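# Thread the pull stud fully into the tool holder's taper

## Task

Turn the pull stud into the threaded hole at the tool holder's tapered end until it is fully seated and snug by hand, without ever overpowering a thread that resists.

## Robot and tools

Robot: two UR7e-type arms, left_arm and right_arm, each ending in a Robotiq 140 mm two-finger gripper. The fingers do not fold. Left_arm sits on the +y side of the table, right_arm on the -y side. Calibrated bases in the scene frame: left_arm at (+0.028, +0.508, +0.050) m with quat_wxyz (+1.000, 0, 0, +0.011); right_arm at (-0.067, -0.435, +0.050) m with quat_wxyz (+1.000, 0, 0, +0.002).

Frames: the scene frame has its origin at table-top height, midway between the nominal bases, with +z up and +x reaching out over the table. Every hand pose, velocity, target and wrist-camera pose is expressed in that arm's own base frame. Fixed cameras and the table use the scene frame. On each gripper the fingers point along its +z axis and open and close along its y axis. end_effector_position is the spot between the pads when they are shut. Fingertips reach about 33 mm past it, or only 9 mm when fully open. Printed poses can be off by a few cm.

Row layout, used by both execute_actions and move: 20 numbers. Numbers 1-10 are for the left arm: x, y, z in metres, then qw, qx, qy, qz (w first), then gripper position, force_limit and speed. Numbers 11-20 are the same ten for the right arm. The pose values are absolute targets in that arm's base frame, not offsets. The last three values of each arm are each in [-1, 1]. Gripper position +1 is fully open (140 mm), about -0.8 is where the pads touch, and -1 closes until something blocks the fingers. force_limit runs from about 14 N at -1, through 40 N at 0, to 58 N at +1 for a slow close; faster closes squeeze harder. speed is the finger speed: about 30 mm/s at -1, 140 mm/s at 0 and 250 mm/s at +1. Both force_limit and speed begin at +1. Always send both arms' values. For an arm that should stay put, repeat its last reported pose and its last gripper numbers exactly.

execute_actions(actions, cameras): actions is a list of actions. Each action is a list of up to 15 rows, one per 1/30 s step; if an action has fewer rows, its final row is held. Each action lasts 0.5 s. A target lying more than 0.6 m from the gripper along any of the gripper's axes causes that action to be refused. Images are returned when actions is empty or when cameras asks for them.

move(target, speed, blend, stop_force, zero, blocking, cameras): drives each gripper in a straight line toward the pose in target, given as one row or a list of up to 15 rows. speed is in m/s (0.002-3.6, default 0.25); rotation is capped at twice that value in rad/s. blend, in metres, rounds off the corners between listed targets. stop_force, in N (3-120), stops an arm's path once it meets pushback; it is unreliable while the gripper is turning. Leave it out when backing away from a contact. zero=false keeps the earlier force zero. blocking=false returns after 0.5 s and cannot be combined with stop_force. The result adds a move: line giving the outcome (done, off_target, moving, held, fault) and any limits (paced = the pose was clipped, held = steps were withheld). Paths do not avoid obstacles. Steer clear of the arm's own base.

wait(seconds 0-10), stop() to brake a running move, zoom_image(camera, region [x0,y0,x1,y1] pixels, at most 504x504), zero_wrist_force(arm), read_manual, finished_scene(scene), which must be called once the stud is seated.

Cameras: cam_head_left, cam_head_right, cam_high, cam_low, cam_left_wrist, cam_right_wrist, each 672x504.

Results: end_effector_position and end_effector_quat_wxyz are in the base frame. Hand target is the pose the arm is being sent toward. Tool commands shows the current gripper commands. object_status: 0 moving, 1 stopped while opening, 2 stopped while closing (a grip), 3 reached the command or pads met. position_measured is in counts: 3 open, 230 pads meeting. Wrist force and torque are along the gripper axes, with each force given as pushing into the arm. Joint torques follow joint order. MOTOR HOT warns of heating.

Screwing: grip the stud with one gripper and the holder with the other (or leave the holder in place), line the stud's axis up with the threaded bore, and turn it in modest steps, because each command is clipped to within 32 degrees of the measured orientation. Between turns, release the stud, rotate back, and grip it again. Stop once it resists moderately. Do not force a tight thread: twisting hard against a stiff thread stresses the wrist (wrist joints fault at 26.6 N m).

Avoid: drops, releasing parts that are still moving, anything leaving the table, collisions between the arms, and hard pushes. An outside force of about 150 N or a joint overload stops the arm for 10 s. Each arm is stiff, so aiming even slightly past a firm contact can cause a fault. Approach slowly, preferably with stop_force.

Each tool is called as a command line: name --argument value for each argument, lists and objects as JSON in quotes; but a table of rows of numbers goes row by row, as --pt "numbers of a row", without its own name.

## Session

execute_actions --actions '[]'

zoom_image --camera "cam_head_left" --region '[220, 170, 470, 330]'

Scene clock: 0.00 s.
left_arm: end_effector_position=(+0.1357, +0.0020, +0.3243) position_measured=3 object_status=3 end_effector_quat_wxyz=(+0.678, -0.075, -0.663, +0.310) | right_arm: end_effector_position=(+0.3914, +0.1795, +0.1970) position_measured=3 object_status=3 end_effector_quat_wxyz=(+0.063, +0.860, +0.288, +0.417)
Joint positions: left_arm=[-0.083 -1.361 1.865 -0.383 -1.967 0.588] | right_arm=[0.033 -2.196 2.688 -2.928 -1.464 2.578]
Joint velocities: within noise
Joint torques (N m): no reading
Wrist force (N): no reading
Wrist torque (N m): no reading
Wrist force, peak (N): no reading
Hand target: left_arm +0.1357, +0.0020, +0.3243; +0.678, -0.075, -0.663, +0.310 | right_arm +0.3914, +0.1795, +0.1970; +0.063, +0.860, +0.288, +0.417
Tool commands: left_gripper/position=+1.0 left_gripper/force_limit=+1.0 left_gripper/speed=+1.0 right_gripper/position=+1.0 right_gripper/force_limit=+1.0 right_gripper/speed=+1.0

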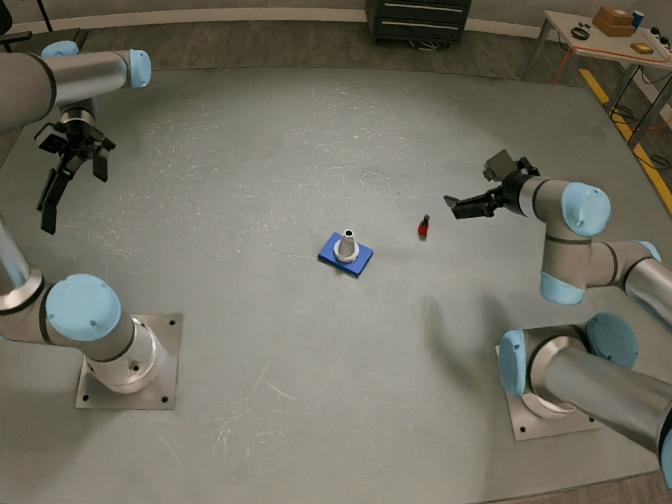

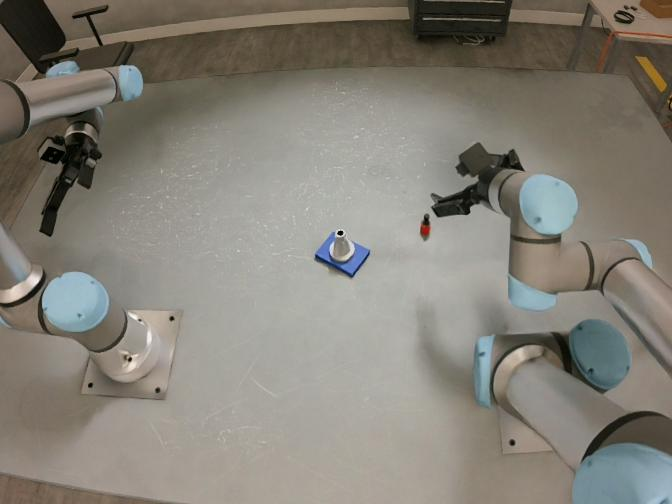

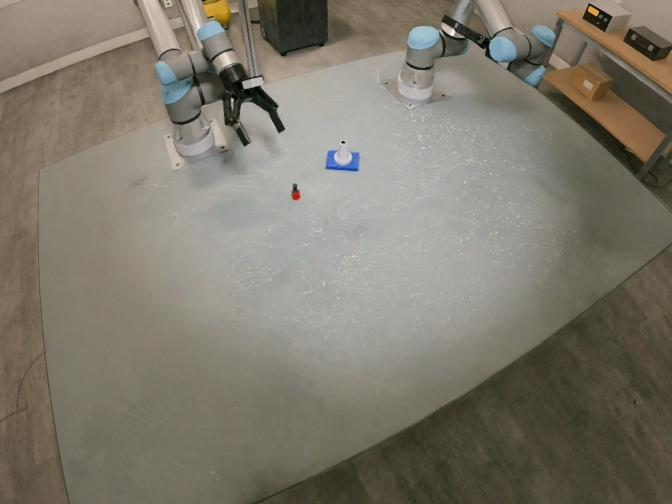

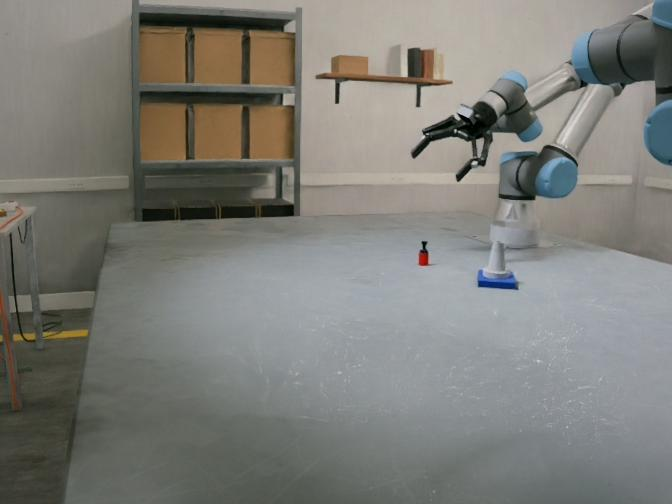

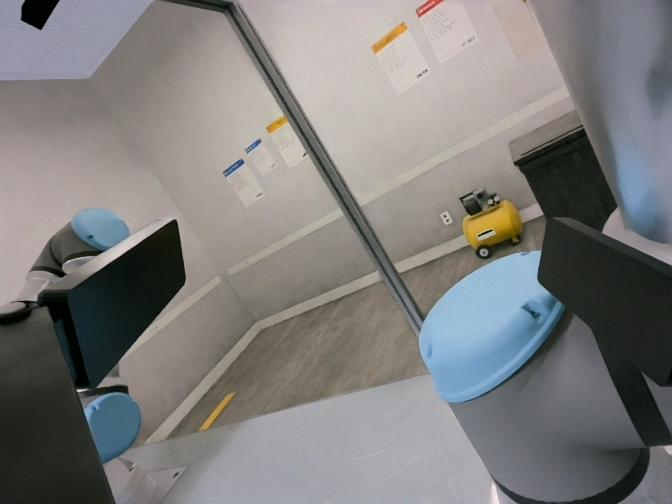

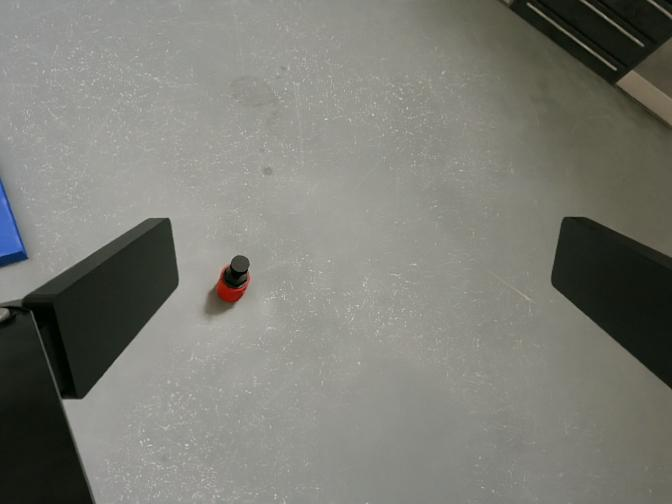

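Scaled by 2.016 from the camera's 672x504 image, which has a finer 960x720 frame.

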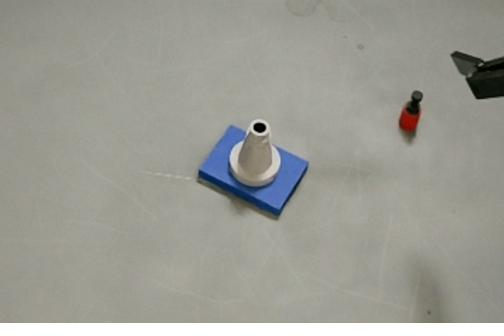

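move --pt "0.30 -0.25 0.30 0.5 0.5 -0.5 0.5 1 1 1 0.45 0.30 0.30 0 1 0 0 1 1 1" --speed 0.3 --cameras '["cam_right_wrist","cam_left_wrist","cam_head_left"]'

Scene clock: 18.87 s.
left_arm: end_effector_position=(+0.2558, -0.1813, +0.3059) position_measured=3 object_status=3 end_effector_quat_wxyz=(+0.574, +0.357, -0.570, +0.467) | right_arm: end_effector_position=(+0.4383, +0.2761, +0.2794) position_measured=3 object_status=3 end_effector_quat_wxyz=(+0.013, +0.994, +0.060, +0.087)
Joint positions: left_arm=[-0.061 -1.446 2.022 -0.233 -2.858 0.454] | right_arm=[0.348 -1.649 1.691 -1.772 -1.645 3.363]
Joint torques (N m): left_arm=[9.98 -15.34 -24.1 -1.31 -1.32 -1.86] | right_arm=[-9.75 -29.43 -32.76 -1.8 -2.01 -0.26]
Wrist force (N): left_arm=[-0.7 1.6 -0.7] | right_arm=[-0.7 0.1 -1.6]
Wrist torque (N m): left_arm=[0.12 0.19 -0.12] | right_arm=[0.03 0.03 0.31]
Wrist force, peak (N): left_arm=[-0.7 2.3 0.0] | right_arm=[0.6 -0.4 -1.9]
Hand target: left_arm +0.2558, -0.1813, +0.3059; +0.574, +0.357, -0.570, +0.467 | right_arm +0.4383, +0.2760, +0.2795; +0.013, +0.994, +0.060, +0.087
Off the commanded pose: left_arm 0.082 m, 20 deg | right_arm 0.034 m, 12 deg.
move: held (left_arm; a check stopped the path), off_target (right_arm; braked when a check withheld steps of left_arm); limits=held
pose unreachable (left arm): on one or more control steps of this call, first in action 0 (counted from 0), this arm could not follow its commanded pose, so it was not sent that pose on those steps. It may still have moved: this result reports where it is.
cause: moving toward the commanded pose would bring two parts of the arm too close to each other (its gripper and another part of the arm, with joints 4 (wrist 1) to 6 (wrist 3) between them, 2 mm apart when it was first held).
Images, in order (width x height): cam_head_left 672x504, cam_left_wrist 672x504, cam_right_wrist 672x504.

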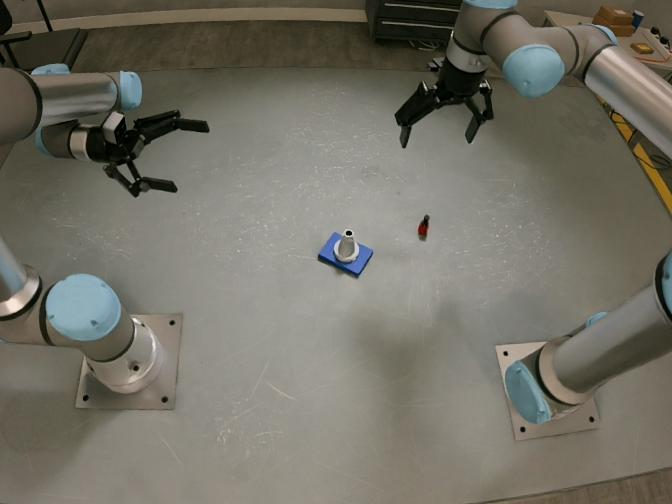

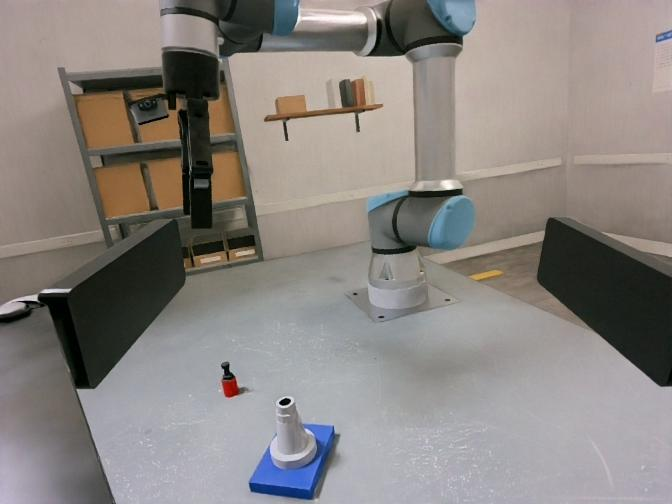

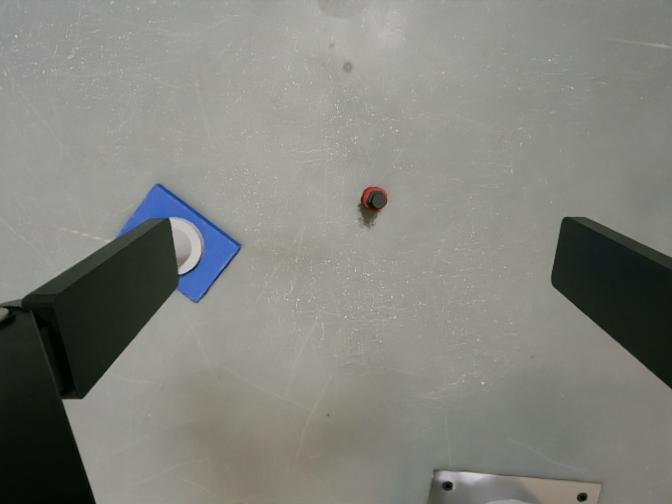

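move --pt "0.2558 -0.1813 0.3059 0.574 0.357 -0.570 0.467 1 1 1 0.45 0.36 0.30 0 1 0 0 1 1 1" --speed 0.3 --cameras '["cam_right_wrist"]'

zoom_image --camera "cam_right_wrist" --region '[220, 120, 520, 340]'

Scene clock: 33.33 s.
left_arm: end_effector_position=(+0.2558, -0.1813, +0.3059) position_measured=3 object_status=3 end_effector_quat_wxyz=(+0.574, +0.357, -0.570, +0.467) | right_arm: end_effector_position=(+0.4500, +0.3600, +0.3000) position_measured=3 object_status=3 end_effector_quat_wxyz=(+0.000, +1.000, +0.000, +0.000)
Joint positions: left_arm=[-0.061 -1.445 2.022 -0.23 -2.858 0.458] | right_arm=[0.441 -1.406 1.331 -1.496 -1.571 3.583]
Joint torques (N m): left_arm=[-6.85 -18.36 -24.06 3.34 2.91 0.56] | right_arm=[-7.42 -27.57 -34.23 -1.33 -0.53 0.73]
Wrist force (N): left_arm=[-0.3 1.6 -0.5] | right_arm=[-1.5 1.0 -1.1]
Wrist torque (N m): left_arm=[0.12 0.10 -0.13] | right_arm=[0.28 0.12 0.34]
Wrist force, peak (N): left_arm=[-0.4 1.8 -0.8] | right_arm=[-2.8 2.2 -1.1]
Hand target: left_arm +0.2558, -0.1813, +0.3059; +0.574, +0.357, -0.570, +0.467 | right_arm +0.4500, +0.3600, +0.3000; +0.000, +1.000, +0.000, +0.000
Off the commanded pose: left_arm 0.000 m, 0 deg | right_arm 0.000 m, 0 deg.
move: done
Images, in order (width x height): cam_right_wrist 672x504.

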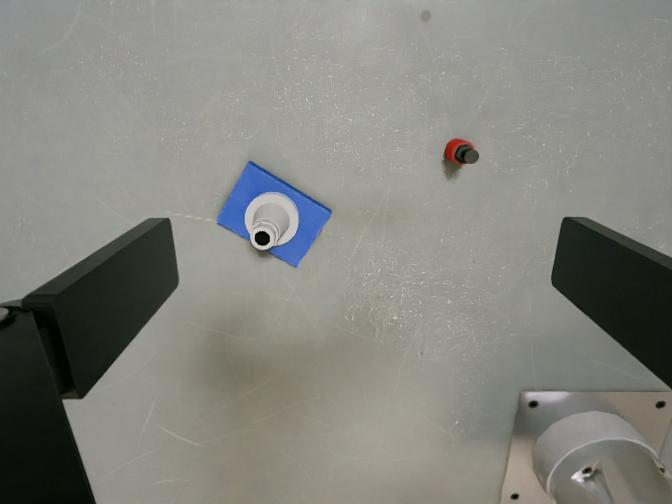

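Scaled by 1.680 from the camera's 672x504 image, which has a finer 960x720 frame.

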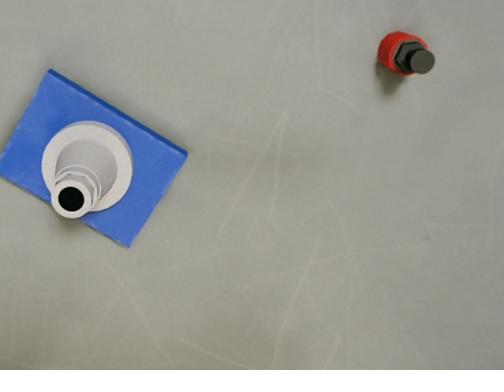

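move --pt "0.25 -0.28 0.25 0.3536 0.6124 -0.3536 0.6124 1 1 1 0.453 0.239 0.18 0 1 0 0 -0.3 -0.5 0" --pt "0.2142 -0.4238 0.088 0.3536 0.6124 -0.3536 0.6124 1 1 1 0.453 0.239 0.10 0 1 0 0 -0.3 -0.5 0" --speed 0.35 --blend '[0.03,0]' --cameras '["cam_right_wrist","cam_left_wrist","cam_low"]'

zoom_image --camera "cam_right_wrist" --region '[230, 80, 440, 280]'

zoom_image --camera "cam_low" --region '[380, 180, 530, 300]'

Scene clock: 57.53 s.
left_arm: end_effector_position=(+0.2556, -0.1845, +0.3038) position_measured=3 object_status=3 end_effector_quat_wxyz=(+0.568, +0.367, -0.565, +0.473) | right_arm: end_effector_position=(+0.4505, +0.3390, +0.2793) position_measured=167 object_status=0 end_effector_quat_wxyz=(+0.000, +1.000, +0.000, +0.000)
Joint positions: left_arm=[-0.064 -1.455 2.04 -0.21 -2.888 0.482] | right_arm=[0.406 -1.439 1.422 -1.554 -1.571 3.548]
Joint torques (N m): left_arm=[10.33 -14.6 -24.41 -1.05 2.92 -1.67] | right_arm=[8.48 -18.23 -22.08 -3.2 1.66 1.02]
Wrist force (N): left_arm=[-0.4 1.5 -0.7] | right_arm=[-1.6 0.5 -1.2]
Wrist torque (N m): left_arm=[0.11 0.14 -0.01] | right_arm=[0.14 0.10 0.31]
Wrist force, peak (N): left_arm=[-0.5 3.5 -0.3] | right_arm=[-1.7 0.7 -2.2]
Hand target: left_arm +0.2556, -0.1845, +0.3038; +0.568, +0.367, -0.565, +0.473 | right_arm +0.4505, +0.3390, +0.2792; +0.000, +1.000, +0.000, +0.000
Off the commanded pose: left_arm 0.325 m, 48 deg | right_arm 0.205 m, 0 deg.
move: held (left_arm; a check stopped the path), off_target (right_arm; braked when a check withheld steps of left_arm); path passed 0 of 2 targets; limits=held
pose unreachable (left arm): on one or more control steps of this call, first in action 0 (counted from 0), this arm could not follow its commanded pose, so it was not sent that pose on those steps. It may still have moved: this result reports where it is.
cause: moving toward the commanded pose would bring two parts of the arm too close to each other (its gripper and another part of the arm, with joints 4 (wrist 1) to 6 (wrist 3) between them, 2 mm apart when it was first held).
Images, in order (width x height): cam_low 672x504, cam_left_wrist 672x504, cam_right_wrist 672x504.

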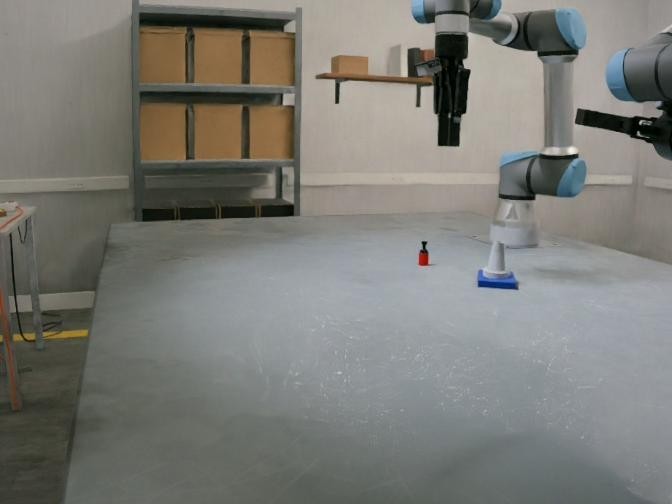

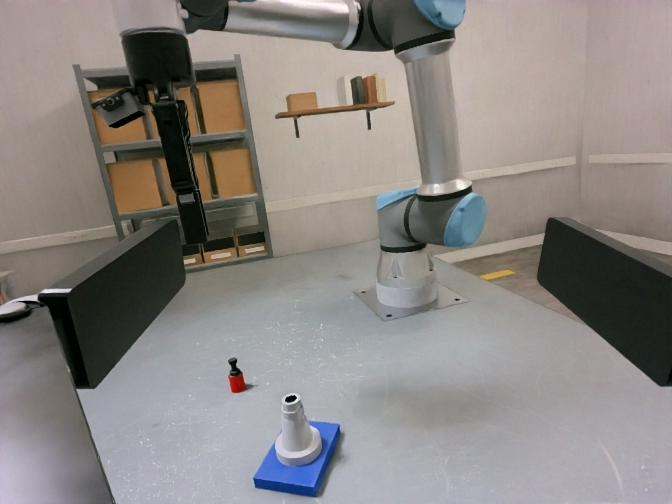

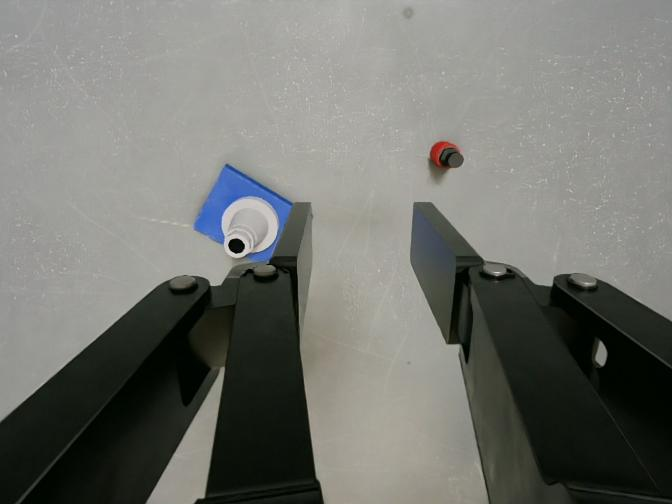

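Scaled by 2.400 from the camera's 672x504 image, which has a finer 960x720 frame.

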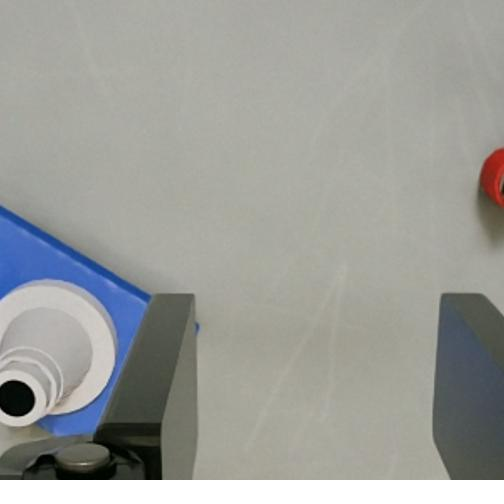

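Scaled by 3.360 from the camera's 672x504 image, which has a finer 960x720 frame.

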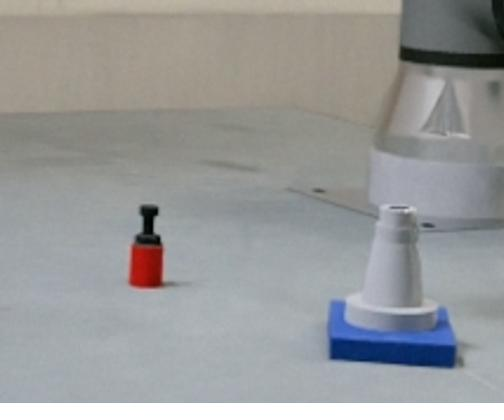

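move --pt "0.2556 -0.1845 0.3038 0.568 0.367 -0.565 0.473 1 1 1 0.453 0.239 0.10 0 1 0 0 -0.3 -0.5 0" --speed 0.3 --cameras '["cam_right_wrist","cam_left_wrist","cam_low"]'

zoom_image --camera "cam_right_wrist" --region '[230, 80, 440, 280]'

zoom_image --camera "cam_left_wrist" --region '[180, 240, 380, 420]'

zoom_image --camera "cam_low" --region '[380, 180, 530, 300]'

Scene clock: 82.50 s.
left_arm: end_effector_position=(+0.2556, -0.1845, +0.3038) position_measured=3 object_status=3 end_effector_quat_wxyz=(+0.568, +0.367, -0.565, +0.473) | right_arm: end_effector_position=(+0.4530, +0.2390, +0.1000) position_measured=167 object_status=3 end_effector_quat_wxyz=(+0.000, +1.000, +0.000, +0.000)
Joint positions: left_arm=[-0.064 -1.454 2.04 -0.209 -2.888 0.484] | right_arm=[0.222 -1.468 1.928 -2.031 -1.571 3.364]
Joint torques (N m): left_arm=[-6.51 -15.95 -23.93 4.29 2.85 1.55] | right_arm=[1.84 -40.35 -16.47 -4.56 -0.23 0.04]
Wrist force (N): left_arm=[-0.4 1.4 -0.6] | right_arm=[-1.9 0.2 -1.6]
Wrist torque (N m): left_arm=[0.09 0.13 -0.15] | right_arm=[0.09 0.14 0.20]
Wrist force, peak (N): left_arm=[-0.2 1.9 -0.4] | right_arm=[-1.4 -1.0 -4.1]
Hand target: left_arm +0.2556, -0.1845, +0.3038; +0.568, +0.367, -0.565, +0.473 | right_arm +0.4530, +0.2390, +0.1000; +0.000, +1.000, +0.000, +0.000
Off the commanded pose: left_arm 0.000 m, 0 deg | right_arm 0.000 m, 0 deg.
move: done
Images, in order (width x height): cam_low 672x504, cam_left_wrist 672x504, cam_right_wrist 672x504.

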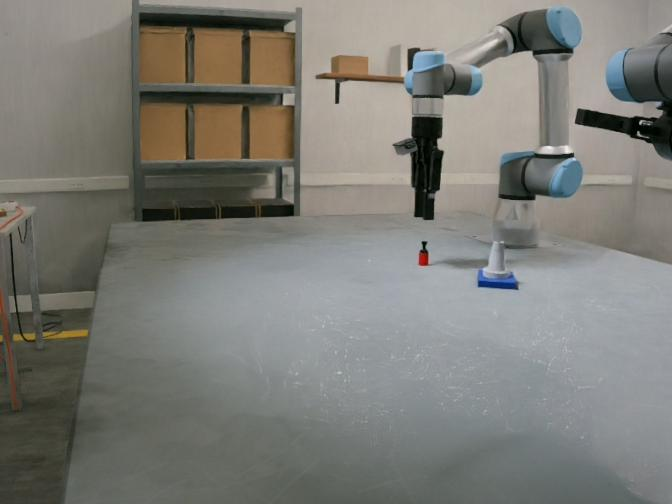

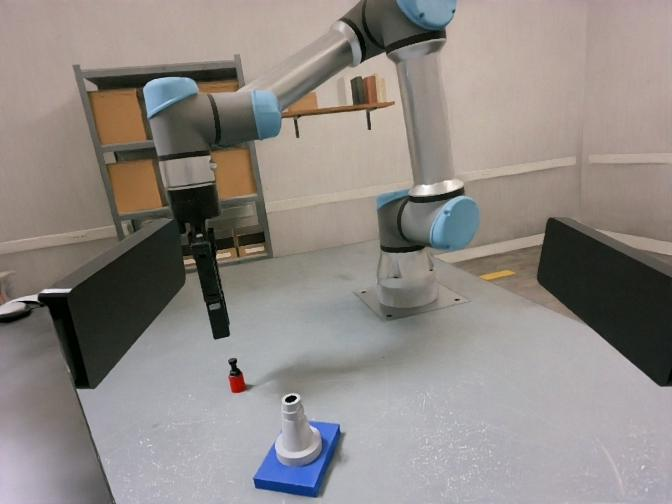

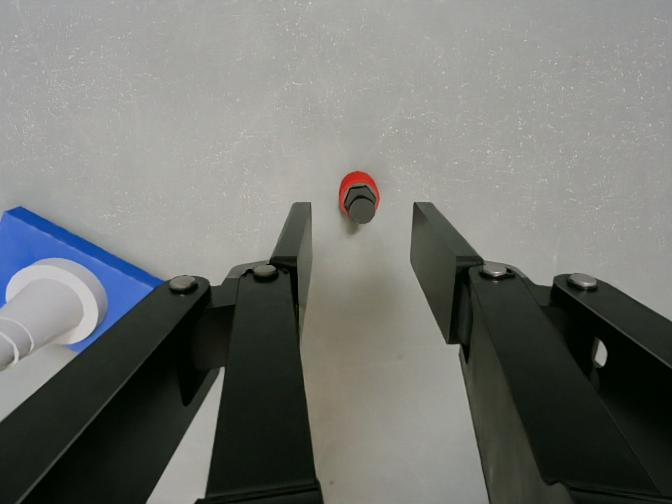

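Scaled by 2.400 from the camera's 672x504 image, which has a finer 960x720 frame.

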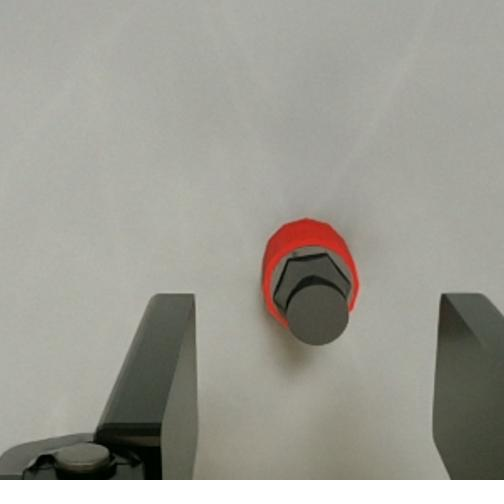

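Scaled by 2.520 from the camera's 672x504 image, which has a finer 960x720 frame.

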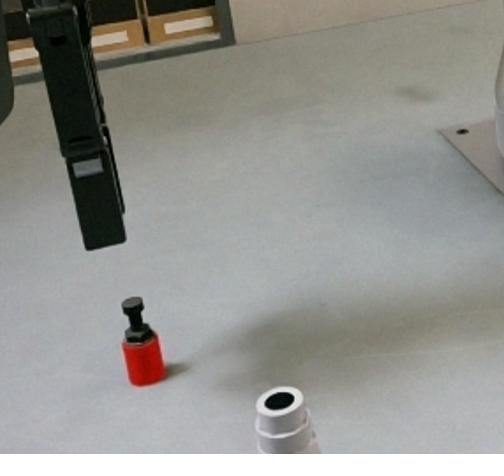

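Scaled by 3.360 from the camera's 672x504 image, which has a finer 960x720 frame.

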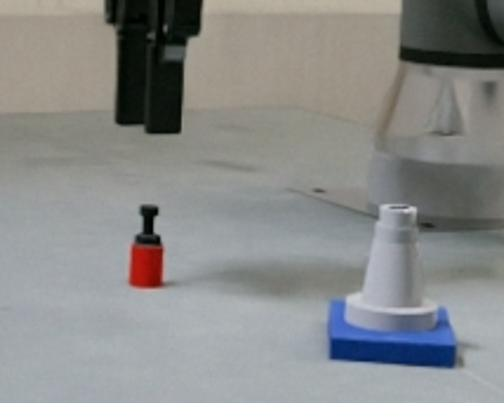

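move --pt "0.2556 -0.1845 0.3038 0.568 0.367 -0.565 0.473 1 1 1 0.4495 0.2342 0.04 0 1 0 0 -0.3 -0.5 0" --speed 0.1 --stop_force 5 --cameras '["cam_right_wrist","cam_left_wrist","cam_low","cam_head_left"]'

zoom_image --camera "cam_right_wrist" --region '[270, 160, 440, 320]'

zoom_image --camera "cam_left_wrist" --region '[190, 310, 270, 400]'

zoom_image --camera "cam_low" --region '[390, 200, 460, 280]'

zoom_image --camera "cam_head_left" --region '[400, 190, 450, 250]'

Scene clock: 119.23 s.
left_arm: end_effector_position=(+0.2556, -0.1845, +0.3038) position_measured=3 object_status=3 end_effector_quat_wxyz=(+0.568, +0.367, -0.565, +0.473) | right_arm: end_effector_position=(+0.4495, +0.2342, +0.0400) position_measured=167 object_status=3 end_effector_quat_wxyz=(+0.000, +1.000, +0.000, +0.000)
Joint positions: left_arm=[-0.064 -1.454 2.04 -0.209 -2.888 0.484] | right_arm=[0.214 -1.401 2.028 -2.198 -1.571 3.356]
Joint torques (N m): left_arm=[-6.39 -24.51 -22.25 1.64 1.8 -1.55] | right_arm=[8.6 -41.91 -30.56 -4.4 1.45 0.67]
Wrist force (N): left_arm=[-0.5 1.4 -0.6] | right_arm=[-1.7 0.3 -0.8]
Wrist torque (N m): left_arm=[0.09 0.15 -0.14] | right_arm=[0.14 0.17 0.41]
Wrist force, peak (N): left_arm=[-0.4 1.7 -0.8] | right_arm=[-1.4 -0.2 -3.2]
Hand target: left_arm +0.2556, -0.1845, +0.3038; +0.568, +0.367, -0.565, +0.473 | right_arm +0.4495, +0.2342, +0.0400; +0.000, +1.000, +0.000, +0.000
Off the commanded pose: left_arm 0.000 m, 0 deg | right_arm 0.000 m, 0 deg.
move: done
Images, in order (width x height): cam_head_left 672x504, cam_low 672x504, cam_left_wrist 672x504, cam_right_wrist 672x504.

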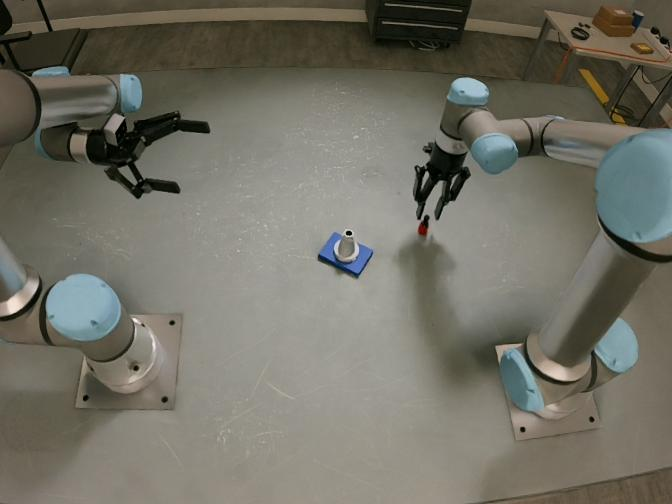

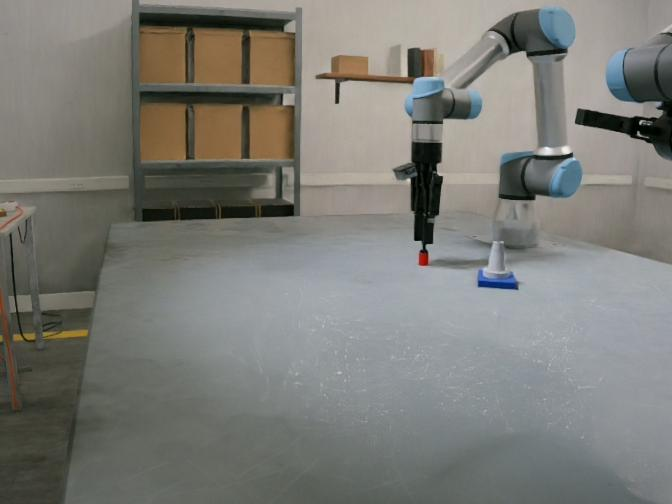

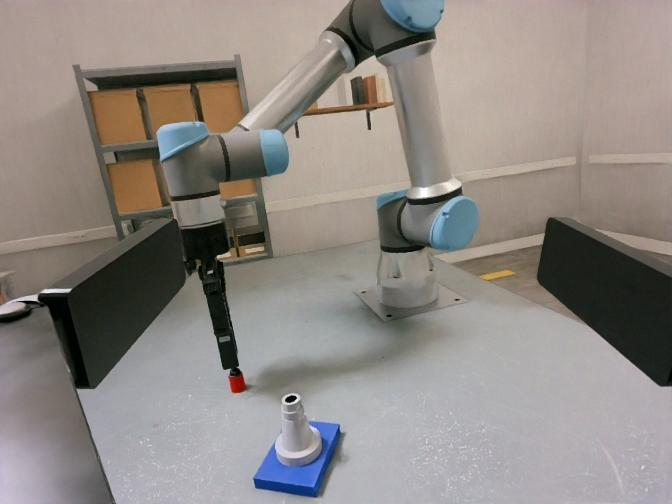

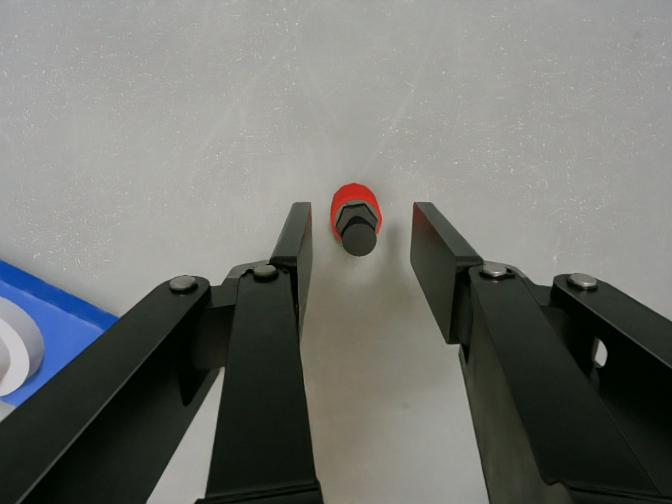

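Scaled by 2.965 from the camera's 672x504 image, which has a finer 960x720 frame.

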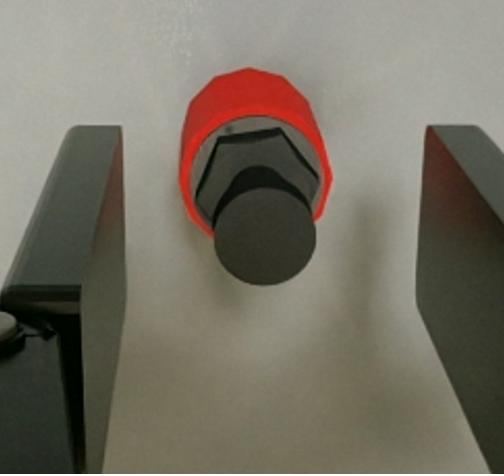

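Scaled by 5.600 from the camera's 672x504 image, which has a finer 960x720 frame.

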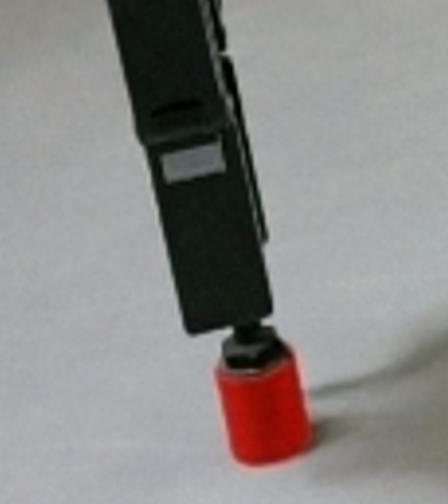

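Scaled by 6.300 from the camera's 672x504 image, which has a finer 960x720 frame.

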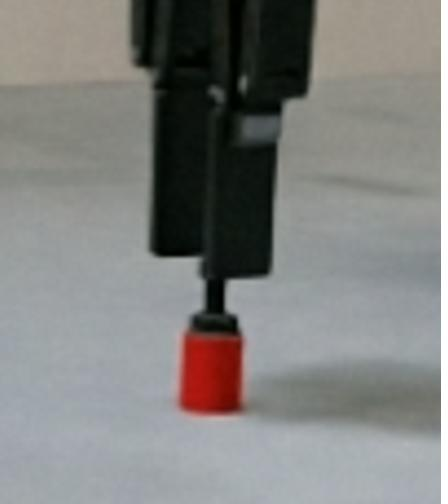

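Scaled by 8.400 from the camera's 672x504 image, which has a finer 960x720 frame.

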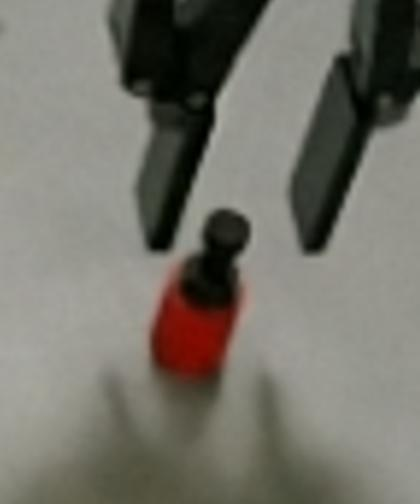

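move --pt "0.2556 -0.1845 0.3038 0.568 0.367 -0.565 0.473 1 1 1 0.4465 0.2355 0.028 0 1 0 0 -0.3 -0.5 0" --speed 0.06 --stop_force 5

move --pt "0.2556 -0.1845 0.3038 0.568 0.367 -0.565 0.473 1 1 1 0.4465 0.2355 0.028 0 1 0 0 -1 1 -1" --pt "0.2556 -0.1845 0.3038 0.568 0.367 -0.565 0.473 1 1 1 0.4465 0.2355 0.12 0 1 0 0 -1 1 -1" --speed 0.12 --cameras '["cam_right_wrist","cam_left_wrist","cam_low"]'

zoom_image --camera "cam_right_wrist" --region '[270, 160, 440, 320]'

zoom_image --camera "cam_left_wrist" --region '[170, 270, 270, 400]'

zoom_image --camera "cam_low" --region '[390, 190, 460, 280]'

Scene clock: 155.60 s.
left_arm: end_effector_position=(+0.2556, -0.1845, +0.3038) position_measured=3 object_status=3 end_effector_quat_wxyz=(+0.568, +0.367, -0.565, +0.473) | right_arm: end_effector_position=(+0.4465, +0.2355, +0.0280) position_measured=167 object_status=3 end_effector_quat_wxyz=(+0.000, +1.000, +0.000, +0.000)
Joint positions: left_arm=[-0.064 -1.454 2.04 -0.209 -2.888 0.484] | right_arm=[0.218 -1.386 2.049 -2.233 -1.571 3.36]
Joint torques (N m): left_arm=[-6.58 -29.59 -19.71 -0.48 0.67 -1.46] | right_arm=[-7.32 -41.01 -30.43 -1.28 1.54 -0.34]
Wrist force (N): left_arm=[-0.4 1.3 -0.3] | right_arm=[-1.7 0.3 -0.8]
Wrist torque (N m): left_arm=[0.08 0.12 -0.14] | right_arm=[0.14 0.15 0.26]
Wrist force, peak (N): left_arm=[-0.3 1.8 -0.8] | right_arm=[-1.4 0.6 -1.7]
Hand target: left_arm +0.2556, -0.1845, +0.3038; +0.568, +0.367, -0.565, +0.473 | right_arm +0.4465, +0.2355, +0.0280; +0.000, +1.000, +0.000, +0.000
Off the commanded pose: left_arm 0.000 m, 0 deg | right_arm 0.000 m, 0 deg.
move: done

Scene clock: 158.40 s.
left_arm: end_effector_position=(+0.2556, -0.1845, +0.3038) position_measured=3 object_status=3 end_effector_quat_wxyz=(+0.568, +0.367, -0.565, +0.473) | right_arm: end_effector_position=(+0.4465, +0.2355, +0.1201) position_measured=213 object_status=2 end_effector_quat_wxyz=(+0.000, +1.000, +0.000, +0.000)
Joint positions: left_arm=[-0.064 -1.454 2.04 -0.209 -2.888 0.484] | right_arm=[0.218 -1.507 1.915 -1.979 -1.571 3.36]
Joint torques (N m): left_arm=[-7 -29.61 -18.21 -0.53 -0.07 -1.51] | right_arm=[0.83 -14.02 -20.66 -2.92 1.03 0.22]
Wrist force (N): left_arm=[-0.2 1.3 -0.4] | right_arm=[-1.9 0.2 -0.8]
Wrist torque (N m): left_arm=[0.08 0.08 -0.14] | right_arm=[0.14 0.16 0.23]
Wrist force, peak (N): left_arm=[-0.5 1.6 -0.7] | right_arm=[-3.6 0.4 -8.2]
Hand target: left_arm +0.2556, -0.1845, +0.3038; +0.568, +0.367, -0.565, +0.473 | right_arm +0.4465, +0.2355, +0.1200; +0.000, +1.000, +0.000, +0.000
Off the commanded pose: left_arm 0.000 m, 0 deg | right_arm 0.000 m, 0 deg.
move: done
Images, in order (width x height): cam_low 672x504, cam_left_wrist 672x504, cam_right_wrist 672x504.

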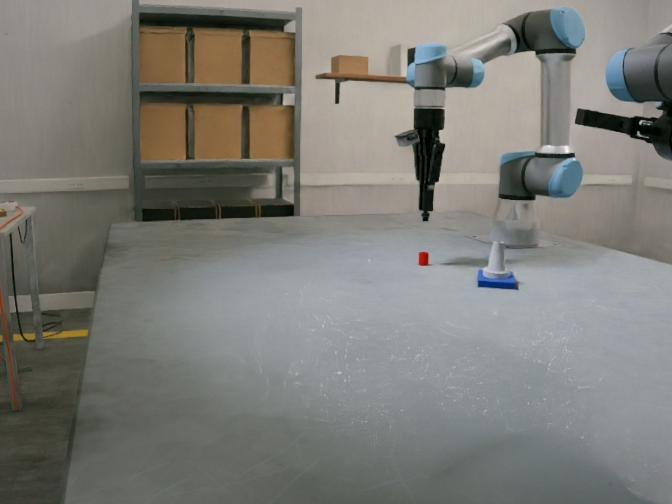

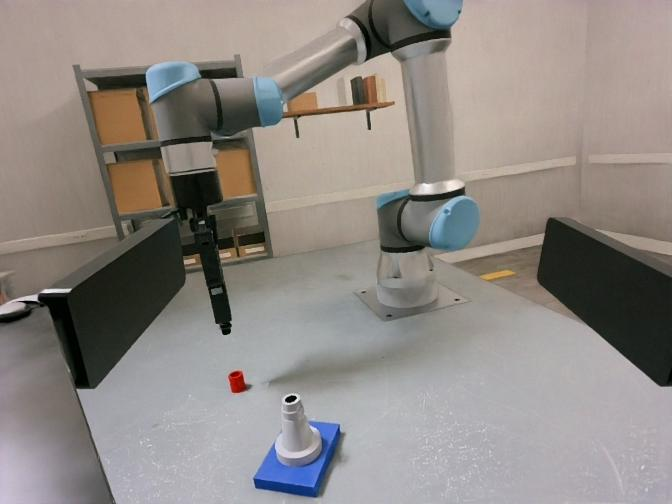

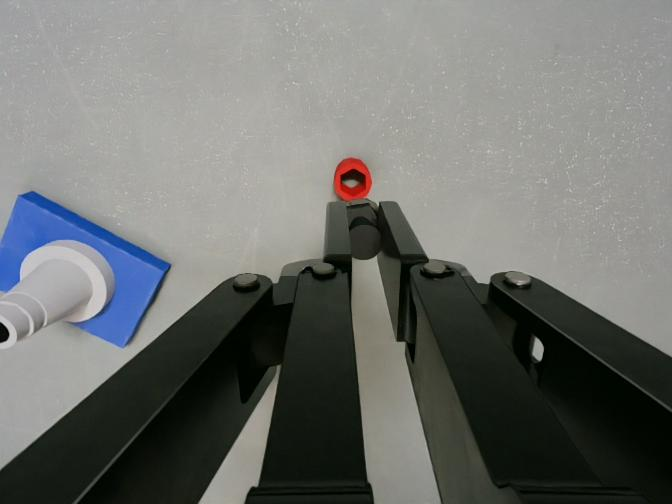

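Scaled by 2.965 from the camera's 672x504 image, which has a finer 960x720 frame.

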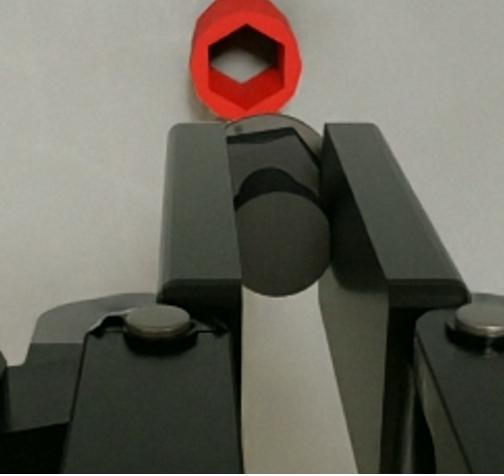

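Scaled by 3.877 from the camera's 672x504 image, which has a finer 960x720 frame.

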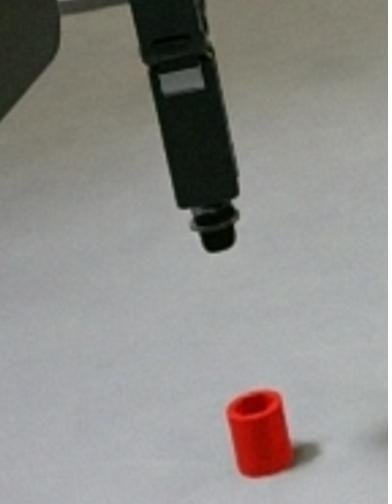

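Scaled by 5.600 from the camera's 672x504 image, which has a finer 960x720 frame.

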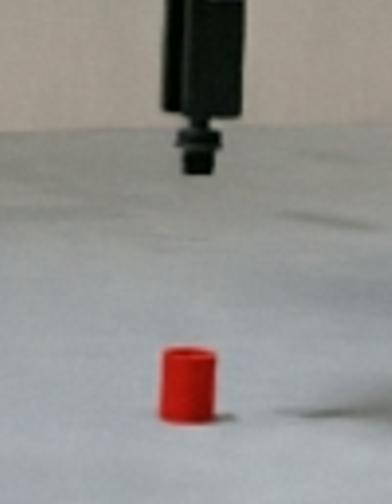

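move --pt "0.2556 -0.1845 0.3038 0.568 0.367 -0.565 0.473 1 1 1 0.4465 0.2355 0.17 0 1 0 0 -1 1 -1" --pt "0.2556 -0.1845 0.3038 0.568 0.367 -0.565 0.473 1 1 1 0.3765 0.4410 0.15 0 1 0 0 -1 1 -1" --speed 0.2 --blend '[0.01,0]' --cameras '["cam_right_wrist","cam_left_wrist","cam_low","cam_head_left","cam_high"]'

zoom_image --camera "cam_right_wrist" --region '[290, 140, 430, 280]'

zoom_image --camera "cam_left_wrist" --region '[230, 330, 350, 500]'

zoom_image --camera "cam_head_left" --region '[315, 190, 380, 280]'

zoom_image --camera "cam_low" --region '[450, 190, 540, 300]'

Scene clock: 177.57 s.
left_arm: end_effector_position=(+0.2556, -0.1845, +0.3038) position_measured=3 object_status=3 end_effector_quat_wxyz=(+0.568, +0.367, -0.565, +0.473) | right_arm: end_effector_position=(+0.3765, +0.4409, +0.1499) position_measured=213 object_status=2 end_effector_quat_wxyz=(+0.000, +1.000, +0.000, +0.000)
Joint positions: left_arm=[-0.064 -1.454 2.04 -0.209 -2.888 0.484] | right_arm=[0.632 -1.357 1.659 -1.873 -1.571 3.774]
Joint torques (N m): left_arm=[-6.5 -29.6 -16.96 -0.52 -1.25 -1.51] | right_arm=[3.55 -43.87 -21.03 -2.8 -0.58 0.28]
Wrist force (N): left_arm=[-0.6 1.4 -0.3] | right_arm=[-1.6 0.7 -0.9]
Wrist torque (N m): left_arm=[0.10 0.16 -0.14] | right_arm=[0.20 0.06 0.31]
Wrist force, peak (N): left_arm=[-0.5 1.8 -0.5] | right_arm=[-0.6 2.4 -3.6]
Hand target: left_arm +0.2556, -0.1845, +0.3038; +0.568, +0.367, -0.565, +0.473 | right_arm +0.3765, +0.4410, +0.1500; +0.000, +1.000, +0.000, +0.000
Off the commanded pose: left_arm 0.000 m, 0 deg | right_arm 0.000 m, 0 deg.
move: done
Images, in order (width x height): cam_head_left 672x504, cam_high 672x504, cam_low 672x504, cam_left_wrist 672x504, cam_right_wrist 672x504.

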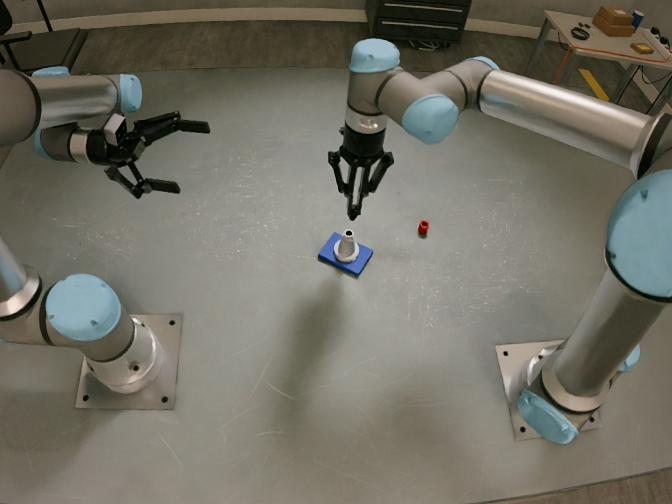

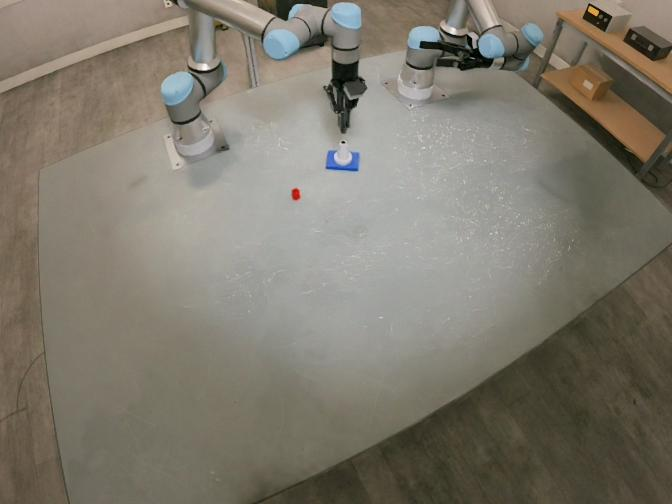

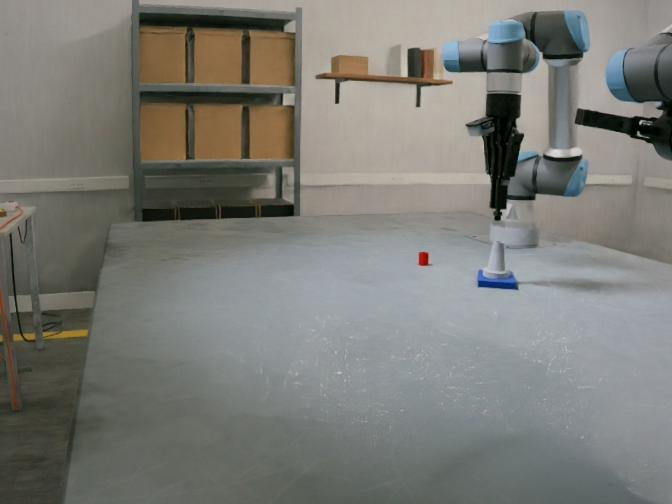

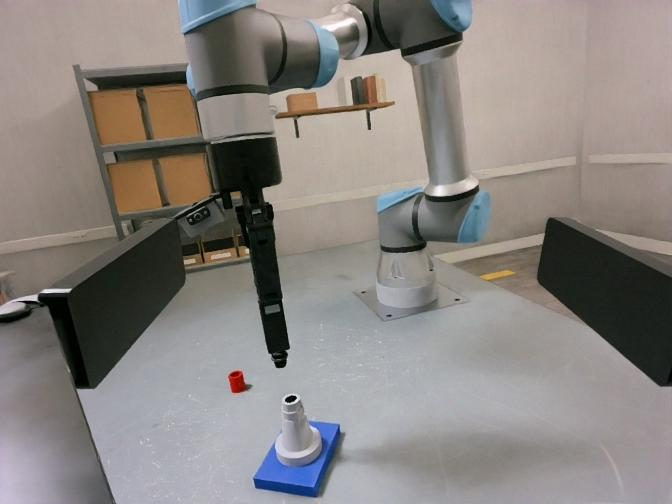

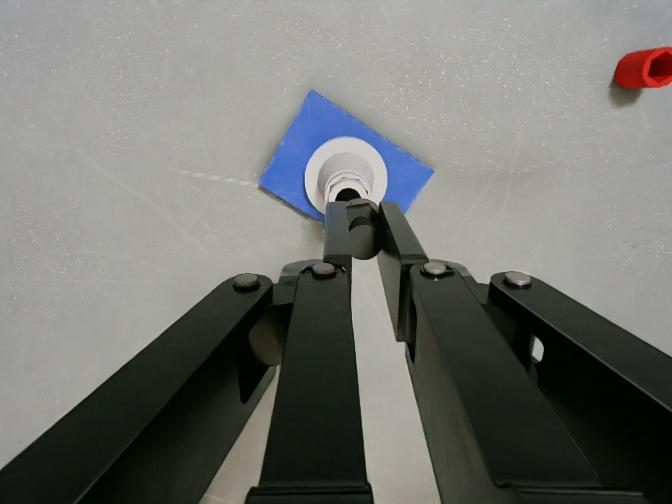

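Scaled by 3.600 from the camera's 672x504 image, which has a finer 960x720 frame.

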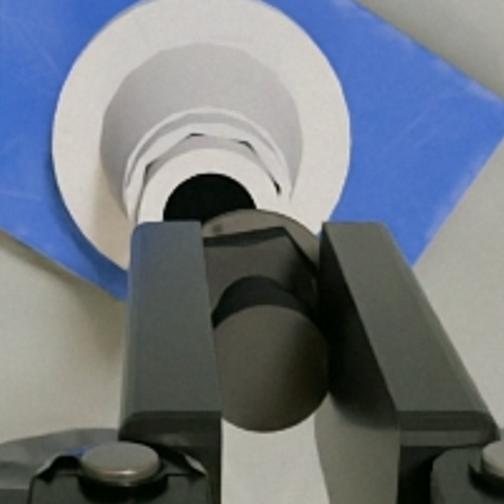

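Scaled by 2.965 from the camera's 672x504 image, which has a finer 960x720 frame.

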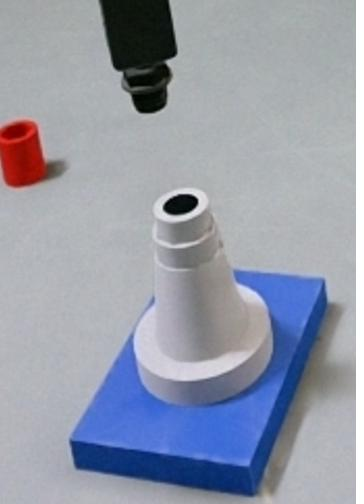

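Scaled by 5.600 from the camera's 672x504 image, which has a finer 960x720 frame.

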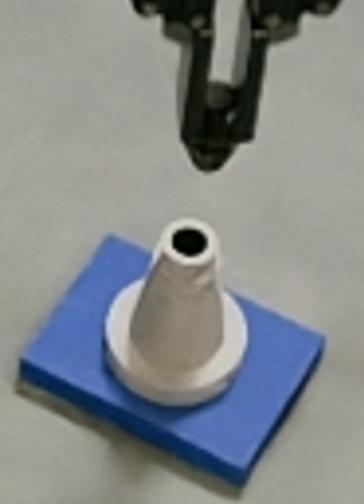

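Scaled by 4.582 from the camera's 672x504 image, which has a finer 960x720 frame.

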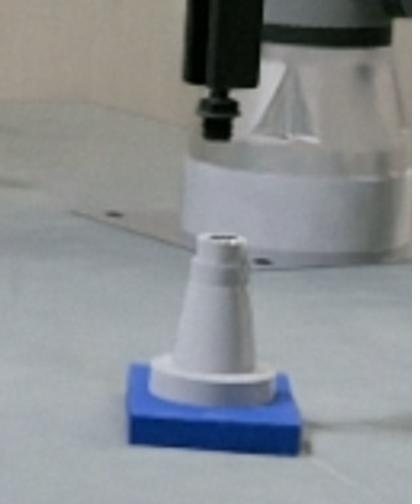

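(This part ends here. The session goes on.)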